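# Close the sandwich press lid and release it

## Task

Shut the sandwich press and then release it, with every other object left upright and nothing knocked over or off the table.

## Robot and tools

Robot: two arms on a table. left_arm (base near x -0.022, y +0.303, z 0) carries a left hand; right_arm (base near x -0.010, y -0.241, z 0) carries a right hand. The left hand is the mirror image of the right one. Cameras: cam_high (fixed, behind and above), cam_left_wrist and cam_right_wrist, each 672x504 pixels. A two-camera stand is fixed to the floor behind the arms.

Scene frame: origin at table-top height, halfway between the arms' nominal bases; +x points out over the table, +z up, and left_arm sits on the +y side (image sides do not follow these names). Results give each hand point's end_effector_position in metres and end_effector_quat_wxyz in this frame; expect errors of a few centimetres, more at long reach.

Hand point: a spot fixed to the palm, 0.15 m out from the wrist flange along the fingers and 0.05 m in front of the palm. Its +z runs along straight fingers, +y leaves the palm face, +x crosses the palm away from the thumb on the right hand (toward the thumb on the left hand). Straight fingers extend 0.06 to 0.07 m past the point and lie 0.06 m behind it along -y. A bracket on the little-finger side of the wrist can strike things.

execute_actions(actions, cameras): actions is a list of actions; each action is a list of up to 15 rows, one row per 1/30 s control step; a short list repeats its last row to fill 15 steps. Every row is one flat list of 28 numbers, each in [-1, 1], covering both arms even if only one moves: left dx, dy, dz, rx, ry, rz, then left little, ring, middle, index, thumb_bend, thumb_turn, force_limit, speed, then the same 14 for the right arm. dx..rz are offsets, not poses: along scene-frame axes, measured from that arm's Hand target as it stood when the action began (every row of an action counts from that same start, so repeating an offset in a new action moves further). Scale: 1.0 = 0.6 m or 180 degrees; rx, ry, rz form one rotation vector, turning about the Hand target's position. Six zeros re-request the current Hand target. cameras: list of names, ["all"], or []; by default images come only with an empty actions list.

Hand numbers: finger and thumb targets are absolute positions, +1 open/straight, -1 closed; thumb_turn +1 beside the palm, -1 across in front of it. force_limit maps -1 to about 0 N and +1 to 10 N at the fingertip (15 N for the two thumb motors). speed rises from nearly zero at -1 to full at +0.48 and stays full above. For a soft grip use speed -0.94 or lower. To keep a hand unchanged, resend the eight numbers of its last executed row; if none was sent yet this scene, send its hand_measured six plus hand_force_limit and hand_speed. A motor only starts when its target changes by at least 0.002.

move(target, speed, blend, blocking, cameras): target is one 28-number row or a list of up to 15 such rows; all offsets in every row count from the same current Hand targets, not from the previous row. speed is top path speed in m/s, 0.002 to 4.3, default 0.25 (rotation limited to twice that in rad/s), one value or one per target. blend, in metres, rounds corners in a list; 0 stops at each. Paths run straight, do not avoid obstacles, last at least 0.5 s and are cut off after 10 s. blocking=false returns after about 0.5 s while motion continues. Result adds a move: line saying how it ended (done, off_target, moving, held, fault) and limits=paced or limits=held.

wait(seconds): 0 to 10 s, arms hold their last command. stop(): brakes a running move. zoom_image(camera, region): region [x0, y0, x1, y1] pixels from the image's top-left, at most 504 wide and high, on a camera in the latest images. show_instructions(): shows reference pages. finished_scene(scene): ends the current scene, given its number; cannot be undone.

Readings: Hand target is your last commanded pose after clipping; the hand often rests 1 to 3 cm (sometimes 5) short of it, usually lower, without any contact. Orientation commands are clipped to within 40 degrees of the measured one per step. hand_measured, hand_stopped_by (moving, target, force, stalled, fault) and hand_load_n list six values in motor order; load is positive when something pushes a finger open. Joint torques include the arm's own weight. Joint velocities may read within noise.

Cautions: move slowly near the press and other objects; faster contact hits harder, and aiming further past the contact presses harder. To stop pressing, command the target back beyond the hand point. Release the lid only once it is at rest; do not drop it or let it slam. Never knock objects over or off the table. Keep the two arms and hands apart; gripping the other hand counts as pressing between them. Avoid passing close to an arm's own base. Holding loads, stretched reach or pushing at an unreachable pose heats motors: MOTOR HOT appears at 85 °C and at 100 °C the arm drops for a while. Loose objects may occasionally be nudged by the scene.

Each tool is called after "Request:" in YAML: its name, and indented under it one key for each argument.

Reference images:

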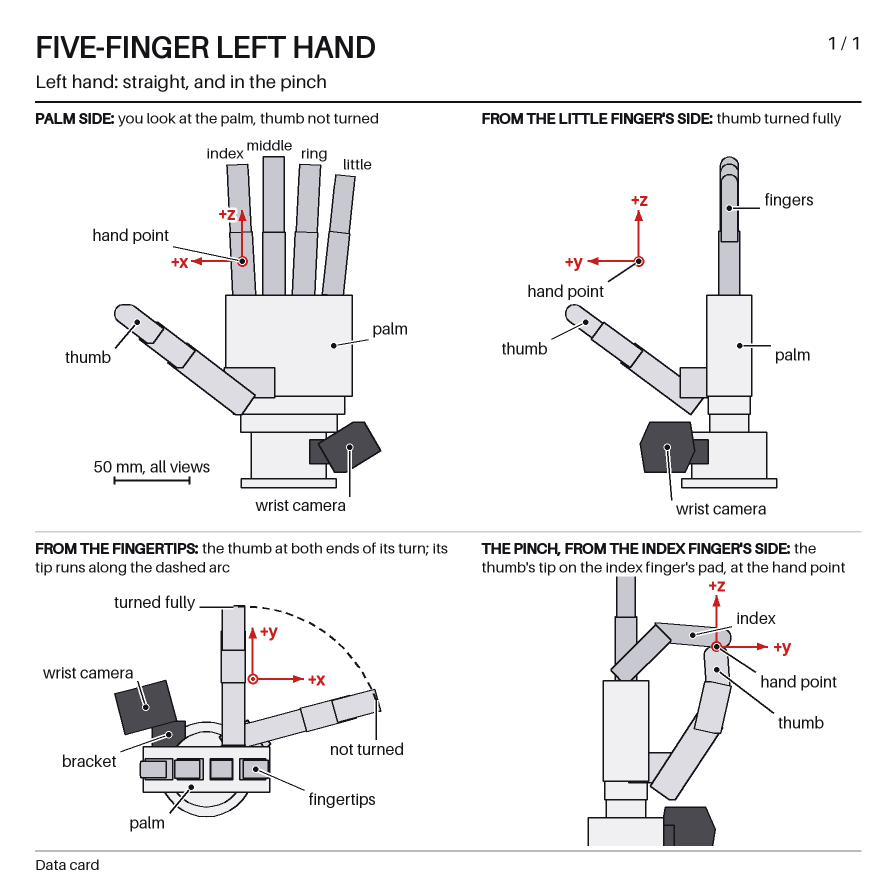

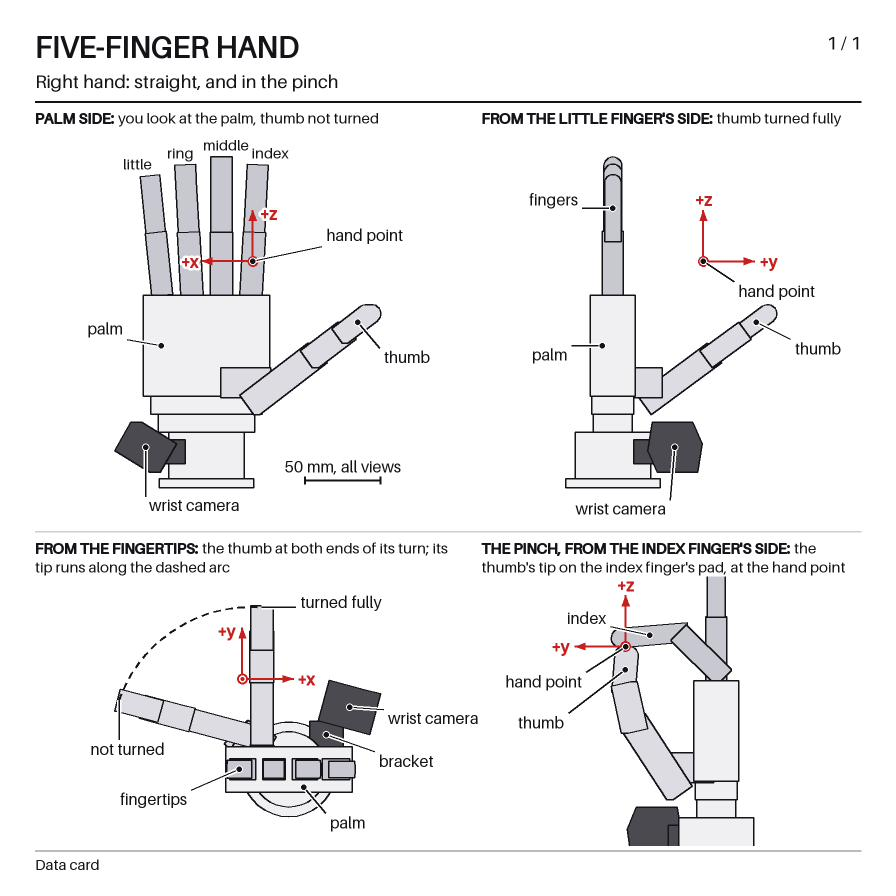

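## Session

Request:
execute_actions:
  actions: []

Request:
zoom_image:
  camera: "cam_high"
  region: [240, 80, 480, 290]

Scene clock: 0.00 s.
left_arm: end_effector_position=(+0.4065, +0.3316, +0.3429) hand_measured=(+1.000, +1.000, +1.000, +1.000, +1.000, +1.000) hand_load_n=(+0.0, +0.0, +0.0, +0.0, +0.0, -0.5) hand_stopped_by=(target, target, target, target, target, target) hand_force_limit=0.00 hand_speed=-0.80 end_effector_quat_wxyz=(-0.233, +0.666, -0.709, -0.011) | right_arm: end_effector_position=(+0.5258, -0.4375, +0.2023) hand_measured=(+1.000, +1.000, +1.000, +1.000, +1.000, +1.000) hand_load_n=(+0.0, +0.0, +0.0, +0.0, +0.0, +0.0) hand_stopped_by=(target, target, target, target, target, target) hand_force_limit=0.00 hand_speed=-0.80 end_effector_quat_wxyz=(+0.532, -0.574, +0.542, -0.306)
Joint positions: left_arm=[-0.008 1.418 1.68 -1.502 -0.34 0.093] | right_arm=[-0.646 1.531 1.033 0.089 -0.9 -0.09]
Joint velocities: within noise
Joint torques (N m): no reading
Motor temperatures (°C): left_arm=[27 26 28 29 25 26] | right_arm=[24 29 23 23 23 27]
Heat: left arm: hottest wrist pitch 29 °C; right arm: hottest shoulder 29 °C.
Hand target: left_arm +0.4105, +0.3315, +0.3571; -0.246, +0.666, -0.704, +0.002 | right_arm +0.5322, -0.4423, +0.2144; +0.533, -0.575, +0.534, -0.317
camera_calibration:
cam_left_wrist: T_world_to_cam=[[0.915273, -0.33604, 0.222154, -0.341838], [-0.36999, -0.919368, 0.13368, 0.404345], [0.15932, -0.204548, -0.965804, 0.447642], [0, 0, 0, 1]] pos_world=[0.39116, 0.348435, 0.454223]
cam_right_wrist: T_world_to_cam=[[-0.236262, -0.0855731, -0.967914, 0.280787], [-0.683395, 0.722758, 0.102914, 0.661715], [0.690761, 0.685782, -0.229241, 0.0963929], [0, 0, 0, 1]] pos_world=[0.451968, -0.520337, 0.225775]

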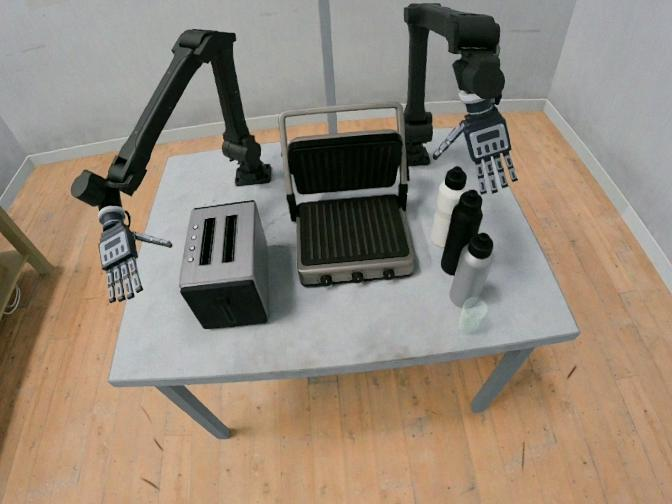

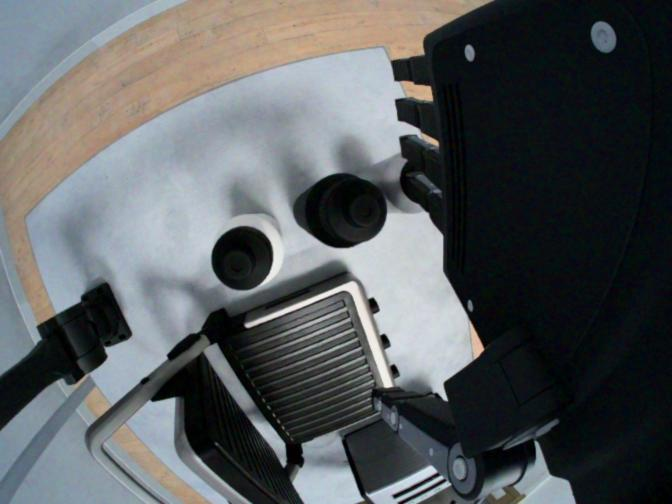

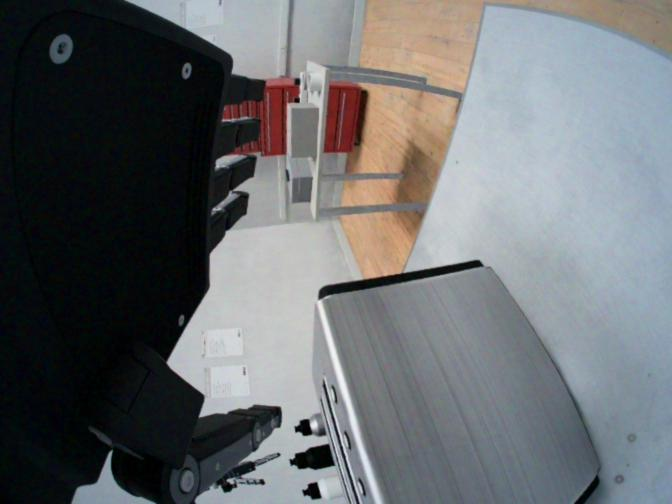

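Scaled by 2.100 from the camera's 672x504 image, which has a finer 960x720 frame.

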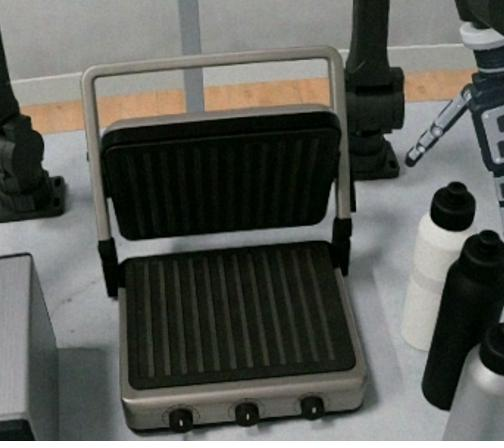

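Request:
move:
  target:
    - [-0.2175,-0.2525,0.155,-0.05,-0.01,-0.04,1,1,1,1,1,-1,0,0,0,0,0,0,0,0,1,1,1,1,1,1,0,-0.8]
    - [-0.6025,-0.549,0.018,-0.1156,-0.0208,-0.0915,1,1,1,1,1,-1,0,0,0,0,0,0,0,0,1,1,1,1,1,1,0,-0.8]
  blend: [0.06,0]
  speed: 0.3
  cameras: ["cam_high","cam_left_wrist"]

Scene clock: 4.10 s.
left_arm: end_effector_position=(+0.0525, +0.0031, +0.3672) hand_measured=(+1.000, +1.000, +1.000, +1.000, +1.000, -1.000) hand_load_n=(+0.0, +0.0, +0.0, +0.0, +0.0, +0.0) hand_stopped_by=(target, target, target, target, target, target) hand_force_limit=0.00 hand_speed=0.00 end_effector_quat_wxyz=(+0.122, -0.583, +0.775, -0.212) | right_arm: end_effector_position=(+0.5258, -0.4375, +0.2023) hand_measured=(+1.000, +1.000, +1.000, +1.000, +1.000, +1.000) hand_load_n=(+0.0, -0.5, +0.0, +0.0, +0.0, -0.5) hand_stopped_by=(target, target, target, target, target, target) hand_force_limit=0.00 hand_speed=-0.80 end_effector_quat_wxyz=(+0.532, -0.574, +0.542, -0.306)
Joint positions: left_arm=[-1.352 1.013 1.41 -1.672 -0.401 -1.029] | right_arm=[-0.646 1.531 1.033 0.089 -0.9 -0.09]
Joint torques (N m): left_arm=[-3.14 -2.61 7.61 0.88 -0.56 -0.18] | right_arm=[-1.03 -11.4 10.58 2.09 -0.28 0]
Heat: left arm: hottest wrist pitch 29 °C; right arm: hottest shoulder 29 °C.
Hand target: left_arm +0.0489, +0.0022, +0.3678; +0.142, -0.591, +0.772, -0.185 | right_arm +0.5322, -0.4423, +0.2144; +0.533, -0.575, +0.534, -0.317
Off the commanded pose: left_arm 0.004 m, 4 deg | right_arm 0.014 m, 2 deg.
joint sent to its limit (left arm) — joint 4 (wrist pitch), lower limit. The joint targets are off in orientation, not in position.
move: off_target (left_arm, right_arm)
camera_calibration:
cam_left_wrist: T_world_to_cam=[[0.752024, -0.444349, 0.48684, -0.221949], [-0.647775, -0.634769, 0.421255, -0.123727], [0.121847, -0.632157, -0.7652, 0.389959], [0, 0, 0, 1]] pos_world=[0.039249, 0.0693545, 0.458571]
Images, in order (width x height): cam_high 672x504, cam_left_wrist 672x504.

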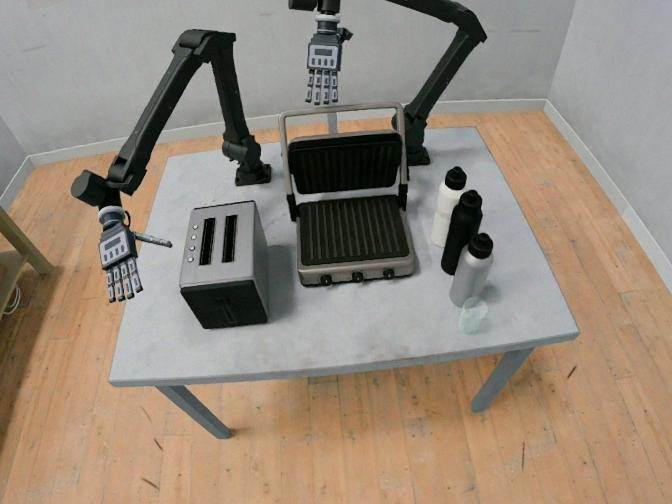

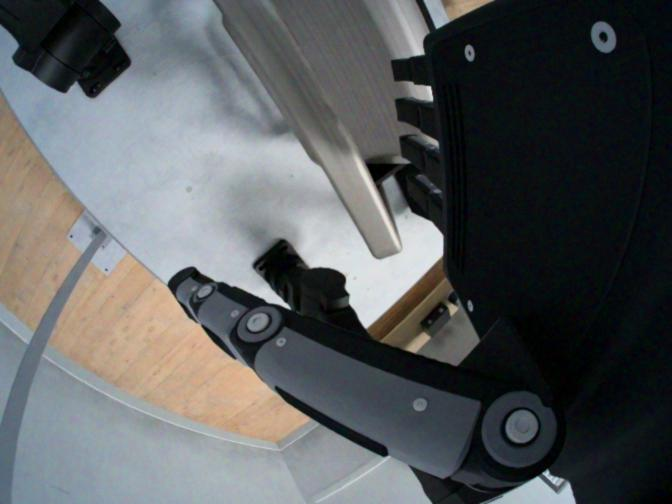

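Request:
move:
  target:
    - [0.073,-0.018,-0.161,0,0,0,1,1,1,1,1,-1,0,0,0,0,0,0,0,0,1,1,1,1,1,1,0,-0.8]
    - [0.073,-0.018,-0.161,0,0,0,-0.1,-0.1,-0.1,-0.1,0.3,-1,-0.4,-0.2,0,0,0,0,0,0,1,1,1,1,1,1,0,-0.8]
  speed: 0.12
  cameras: ["cam_high","cam_left_wrist"]

Scene clock: 6.87 s.
left_arm: end_effector_position=(+0.0891, -0.0069, +0.2706) hand_measured=(-0.100, -0.100, -0.100, -0.100, +0.300, -1.000) hand_load_n=(+0.5, +0.0, +0.0, +0.0, +0.0, +0.0) hand_stopped_by=(target, target, target, target, target, target) hand_force_limit=-0.40 hand_speed=-0.20 end_effector_quat_wxyz=(+0.143, -0.592, +0.772, -0.183) | right_arm: end_effector_position=(+0.5258, -0.4375, +0.2023) hand_measured=(+1.000, +1.000, +1.000, +1.000, +1.000, +1.000) hand_load_n=(+0.0, +0.0, +0.0, +0.0, +0.0, +0.0) hand_stopped_by=(target, target, target, target, target, target) hand_force_limit=0.00 hand_speed=-0.80 end_effector_quat_wxyz=(+0.532, -0.574, +0.542, -0.306)
Joint positions: left_arm=[-1.245 1.036 1.172 -1.444 -0.393 -0.95] | right_arm=[-0.646 1.531 1.033 0.089 -0.9 -0.09]
Joint torques (N m): left_arm=[-1.38 -3.9 8.13 1.59 -0.27 0.11] | right_arm=[-0.91 -11.34 10.56 2.1 -0.27 0]
Heat: left arm: hottest wrist pitch 29 °C; right arm: hottest shoulder 29 °C.
Hand target: left_arm +0.0928, -0.0087, +0.2714; +0.142, -0.591, +0.772, -0.186 | right_arm +0.5322, -0.4423, +0.2144; +0.533, -0.575, +0.534, -0.317
Off the commanded pose: left_arm 0.004 m, 0 deg | right_arm 0.014 m, 2 deg.
move: off_target (right_arm)
camera_calibration:
cam_left_wrist: T_world_to_cam=[[0.769241, -0.448928, 0.454677, -0.199741], [-0.623463, -0.683121, 0.380316, -0.0570703], [0.139865, -0.576029, -0.805375, 0.314908], [0, 0, 0, 1]] pos_world=[0.0740236, 0.0527409, 0.366142]
Images, in order (width x height): cam_high 672x504, cam_left_wrist 672x504.

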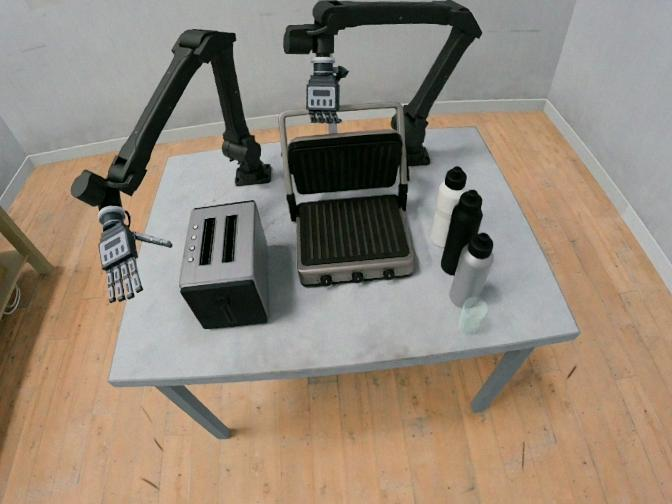

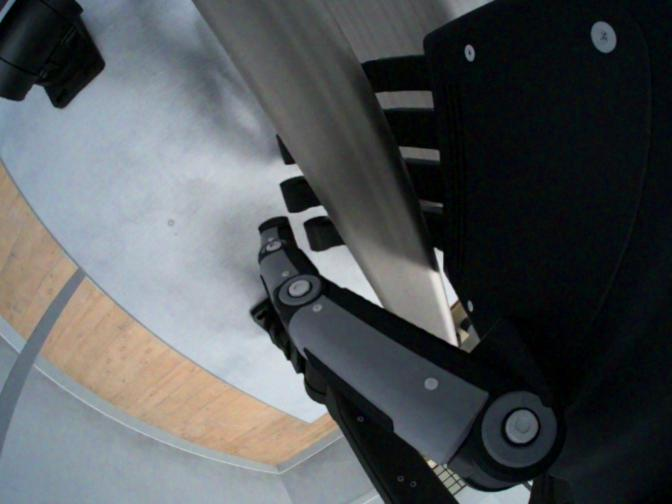

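Request:
move:
  target:
    - [0.082,0,0.056,0,0,0,-0.1,-0.1,-0.1,-0.1,0.3,-1,-0.4,-0.2,0,0,0,0,0,0,1,1,1,1,1,1,0,-0.8]
    - [0.182,0,0.096,0,0,0,-0.1,-0.1,-0.1,-0.1,0.3,-1,-0.4,-0.2,0,0,0,0,0,0,1,1,1,1,1,1,0,-0.8]
    - [0.304,0,0.104,0,0,0,-0.1,-0.1,-0.1,-0.1,0.3,-1,-0.4,-0.2,0,0,0,0,0,0,1,1,1,1,1,1,0,-0.8]
    - [0.405,0,0.074,0,0,0,-0.1,-0.1,-0.1,-0.1,0.3,-1,-0.4,-0.2,0,0,0,0,0,0,1,1,1,1,1,1,0,-0.8]
    - [0.478,0,0.0065,0,0,0,-0.1,-0.1,-0.1,-0.1,0.3,-1,-0.4,-0.2,0,0,0,0,0,0,1,1,1,1,1,1,0,-0.8]
    - [0.516,0,-0.068,0,0,0,-0.1,-0.1,-0.1,-0.1,0.3,-1,-0.4,-0.2,0,0,0,0,0,0,1,1,1,1,1,1,0,-0.8]
  speed: 0.085
  blend: [0.02,0.02,0.02,0.02,0.02,0]
  cameras: ["cam_high","cam_left_wrist"]

Request:
zoom_image:
  camera: "cam_high"
  region: [250, 130, 450, 300]

Scene clock: 12.03 s.
left_arm: end_effector_position=(+0.4120, -0.0026, +0.2097) hand_measured=(-0.100, -0.100, -0.100, -0.100, +0.300, -1.000) hand_load_n=(+0.0, +0.0, +0.0, +4.0, +0.0, +0.0) hand_stopped_by=(target, target, target, target, target, target) hand_force_limit=-0.40 hand_speed=-0.20 end_effector_quat_wxyz=(+0.148, -0.607, +0.762, -0.168) | right_arm: end_effector_position=(+0.5258, -0.4375, +0.2023) hand_measured=(+1.000, +1.000, +1.000, +1.000, +1.000, +1.000) hand_load_n=(+0.0, +0.0, -0.5, +0.0, +0.0, -0.5) hand_stopped_by=(target, target, target, target, target, target) hand_force_limit=0.00 hand_speed=-0.80 end_effector_quat_wxyz=(+0.532, -0.574, +0.542, -0.306)
Joint positions: left_arm=[-0.567 1.548 1.466 -1.07 -0.176 -0.324] | right_arm=[-0.646 1.531 1.033 0.089 -0.9 -0.09]
Joint torques (N m): left_arm=[-3.19 -15.27 9.03 0.83 0.89 0.2] | right_arm=[-0.97 -11.34 10.54 2.04 -0.28 0.01]
Heat: left arm: hottest elbow 29 °C; right arm: hottest shoulder 29 °C.
Hand target: left_arm +0.4023, -0.0086, +0.2304; +0.142, -0.591, +0.772, -0.186 | right_arm +0.5322, -0.4423, +0.2144; +0.533, -0.575, +0.534, -0.317
Off the commanded pose: left_arm 0.024 m, 3 deg | right_arm 0.014 m, 2 deg.
move: off_target (left_arm, right_arm)
camera_calibration:
cam_left_wrist: T_world_to_cam=[[0.793039, -0.426538, 0.434919, -0.424018], [-0.589798, -0.716243, 0.373006, 0.157953], [0.152406, -0.552323, -0.81958, 0.221098], [0, 0, 0, 1]] pos_world=[0.395726, 0.0543905, 0.306703]
Images, in order (width x height): cam_high 672x504, cam_left_wrist 672x504.

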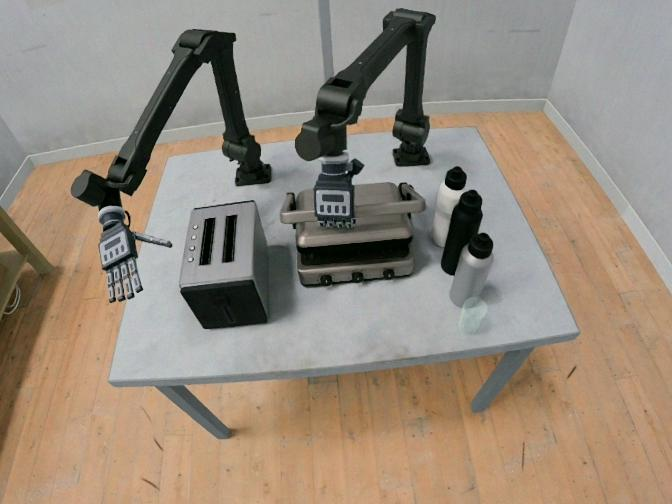

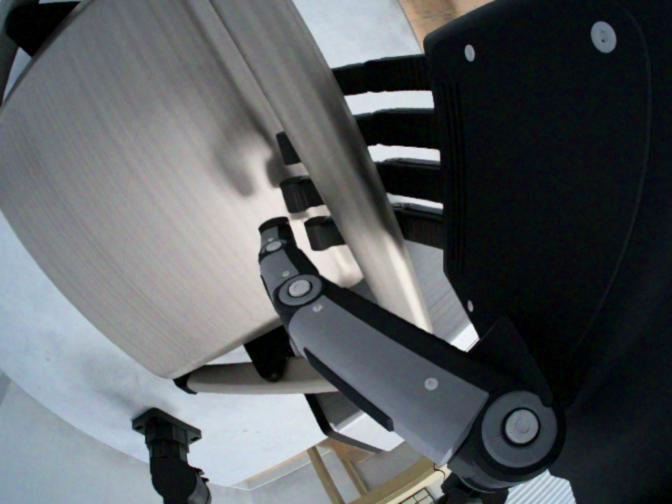

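Scaled by 2.520 from the camera's 672x504 image, which has a finer 960x720 frame.

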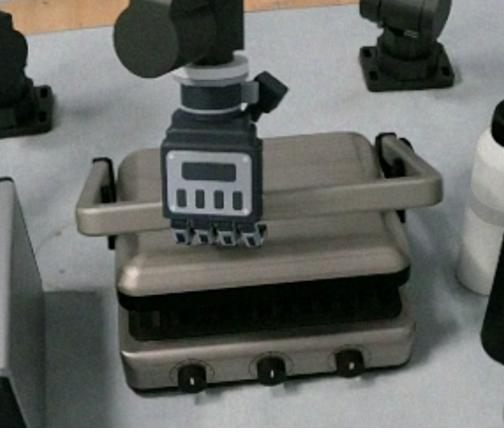

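Request:
move:
  target:
    - [0.018,0,-0.06,0,0,0,-0.1,-0.1,-0.1,-0.1,0.3,-1,-0.4,-0.2,0,0,0,0,0,0,1,1,1,1,1,1,0,-0.8]
    - [0.025,0,-0.112,0,0,0,-0.1,-0.1,-0.1,-0.1,0.3,-1,-0.4,-0.2,0,0,0,0,0,0,1,1,1,1,1,1,0,-0.8]
  speed: 0.06
  blend: [0.01,0]
  cameras: ["cam_high","cam_left_wrist"]

Request:
zoom_image:
  camera: "cam_high"
  region: [250, 130, 450, 300]

Scene clock: 13.83 s.
left_arm: end_effector_position=(+0.4308, -0.0047, +0.1593) hand_measured=(-0.100, -0.100, -0.100, -0.100, +0.300, -1.000) hand_load_n=(+0.0, +0.0, +0.0, +1.5, +0.0, +0.0) hand_stopped_by=(target, target, target, target, target, target) hand_force_limit=-0.40 hand_speed=-0.20 end_effector_quat_wxyz=(+0.150, -0.608, +0.757, -0.185) | right_arm: end_effector_position=(+0.5258, -0.4375, +0.2023) hand_measured=(+1.000, +1.000, +1.000, +1.000, +1.000, +1.000) hand_load_n=(+0.0, +0.0, +0.0, +0.0, +0.0, +0.0) hand_stopped_by=(target, target, target, target, target, target) hand_force_limit=0.00 hand_speed=-0.80 end_effector_quat_wxyz=(+0.532, -0.574, +0.542, -0.306)
Joint positions: left_arm=[-0.547 1.587 1.371 -0.898 -0.162 -0.311] | right_arm=[-0.646 1.531 1.033 0.089 -0.9 -0.09]
Joint torques (N m): left_arm=[-3.43 -14.33 7.17 0.76 0.65 0.24] | right_arm=[-0.91 -11.28 10.56 2.1 -0.28 0]
Heat: left arm: hottest elbow 29 °C; right arm: hottest shoulder 29 °C.
Hand target: left_arm +0.4173, -0.0084, +0.1631; +0.142, -0.591, +0.772, -0.185 | right_arm +0.5322, -0.4423, +0.2144; +0.533, -0.575, +0.534, -0.317
Off the commanded pose: left_arm 0.015 m, 3 deg | right_arm 0.014 m, 2 deg.
move: off_target (left_arm, right_arm)
camera_calibration:
cam_left_wrist: T_world_to_cam=[[0.782216, -0.413135, 0.466323, -0.418232], [-0.597977, -0.707905, 0.375891, 0.189367], [0.174819, -0.572879, -0.80078, 0.16296], [0, 0, 0, 1]] pos_world=[0.411897, 0.0546236, 0.254345]
Images, in order (width x height): cam_high 672x504, cam_left_wrist 672x504.

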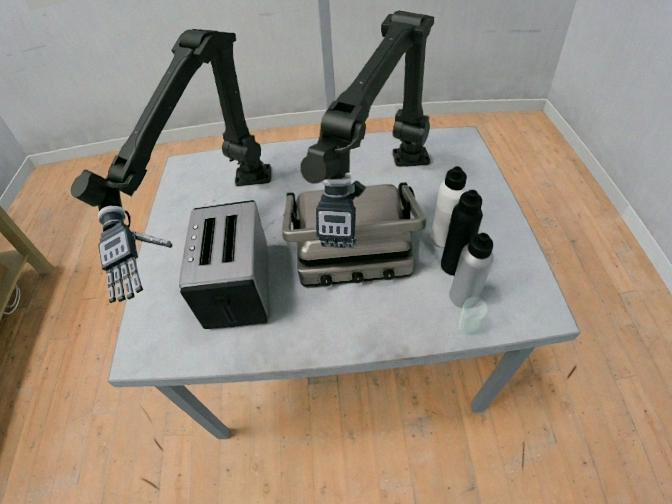

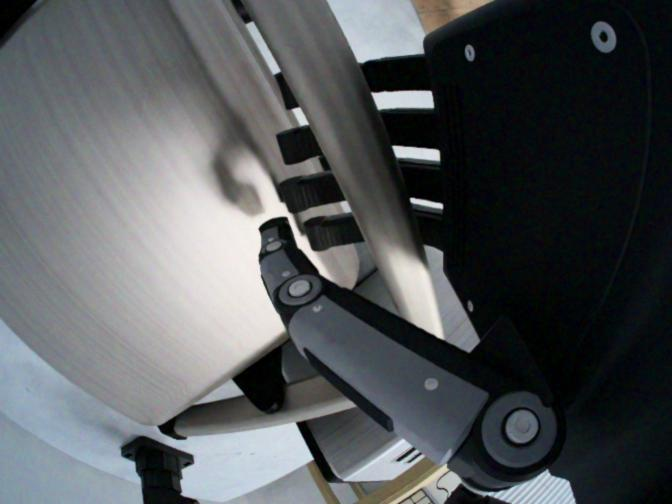

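Scaled by 2.520 from the camera's 672x504 image, which has a finer 960x720 frame.

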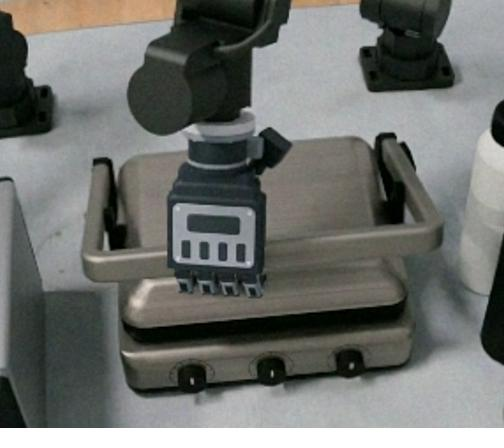

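Request:
move:
  target:
    - [0,0,-0.018,0,0,0,-0.1,-0.1,-0.1,-0.1,0.3,-1,-0.4,-0.2,0,0,0,0,0,0,1,1,1,1,1,1,0,-0.8]
    - [0,0,0.0,0,0,0,-0.1,-0.1,-0.1,-0.1,1,1,-0.4,0.2,0,0,0,0,0,0,1,1,1,1,1,1,0,-0.8]
    - [0.15,0,0.02,0,0,0,-0.1,-0.1,-0.1,-0.1,1,1,-0.4,0.2,0,0,0,0,0,0,1,1,1,1,1,1,0,-0.8]
    - [0.155,0,0.10,0,0,0,-0.1,-0.1,-0.1,-0.1,1,1,-0.4,0.2,0,0,0,0,0,0,1,1,1,1,1,1,0,-0.8]
  speed: [0.06,0.1,0.12,0.12]
  blend: [0,0,0.01,0]
  cameras: ["cam_high","cam_left_wrist"]

Request:
zoom_image:
  camera: "cam_high"
  region: [250, 130, 450, 300]

Scene clock: 18.47 s.
left_arm: end_effector_position=(+0.4957, -0.0022, +0.1997) hand_measured=(-0.100, -0.100, -0.100, -0.100, +1.000, +1.000) hand_load_n=(+0.0, +0.0, +0.0, +0.0, +0.0, +0.0) hand_stopped_by=(target, target, target, target, target, target) hand_force_limit=-0.40 hand_speed=0.20 end_effector_quat_wxyz=(+0.133, -0.587, +0.782, -0.164) | right_arm: end_effector_position=(+0.5258, -0.4375, +0.2023) hand_measured=(+1.000, +1.000, +1.000, +1.000, +1.000, +1.000) hand_load_n=(+0.0, +0.0, +0.0, +0.0, +0.0, -0.5) hand_stopped_by=(target, target, target, target, target, target) hand_force_limit=0.00 hand_speed=-0.80 end_effector_quat_wxyz=(+0.532, -0.574, +0.542, -0.306)
Joint positions: left_arm=[-0.476 1.755 1.701 -1.102 -0.102 -0.191] | right_arm=[-0.646 1.531 1.033 0.089 -0.9 -0.09]
Joint torques (N m): left_arm=[-2.26 -15.68 13.04 1.1 -0.2 -0.2] | right_arm=[-0.91 -11.4 10.55 2.09 -0.27 0.01]
Heat: left arm: hottest elbow 29 °C; right arm: hottest shoulder 29 °C.
Hand target: left_arm +0.5104, -0.0086, +0.2232; +0.142, -0.591, +0.772, -0.186 | right_arm +0.5322, -0.4423, +0.2144; +0.533, -0.575, +0.534, -0.317
Off the commanded pose: left_arm 0.028 m, 3 deg | right_arm 0.014 m, 2 deg.
move: off_target (left_arm, right_arm); target 2's new numbers were sent with left_arm's hand 0.016 m and 3 deg from that target
camera_calibration:
cam_left_wrist: T_world_to_cam=[[0.777553, -0.472825, 0.414545, -0.474203], [-0.621183, -0.67998, 0.389563, 0.223598], [0.0976873, -0.560414, -0.822431, 0.228038], [0, 0, 0, 1]] pos_world=[0.485337, 0.0556223, 0.297019]
Images, in order (width x height): cam_high 672x504, cam_left_wrist 672x504.

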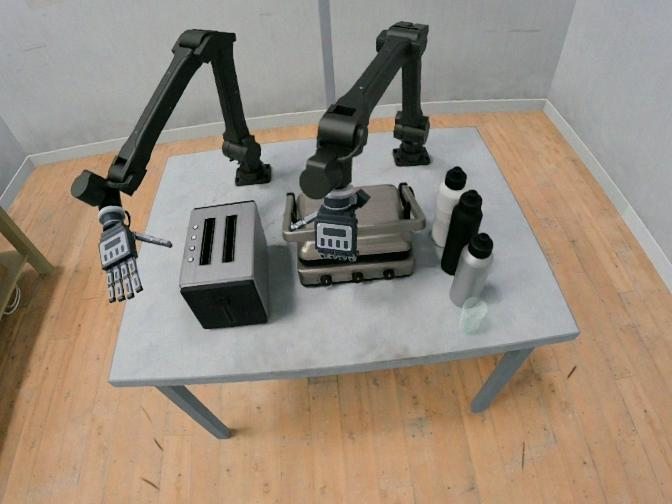

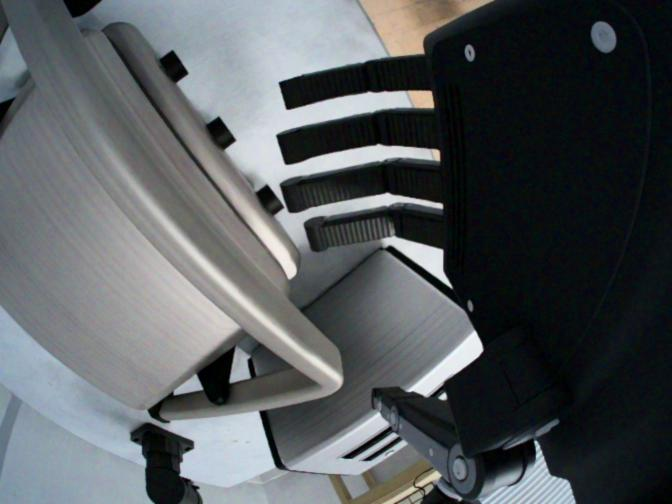

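Scaled by 2.520 from the camera's 672x504 image, which has a finer 960x720 frame.

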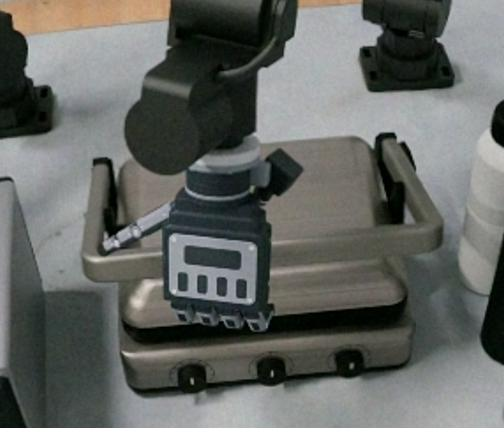

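Request:
finished_scene:
  scene: 3

The scene is finished: the task was done.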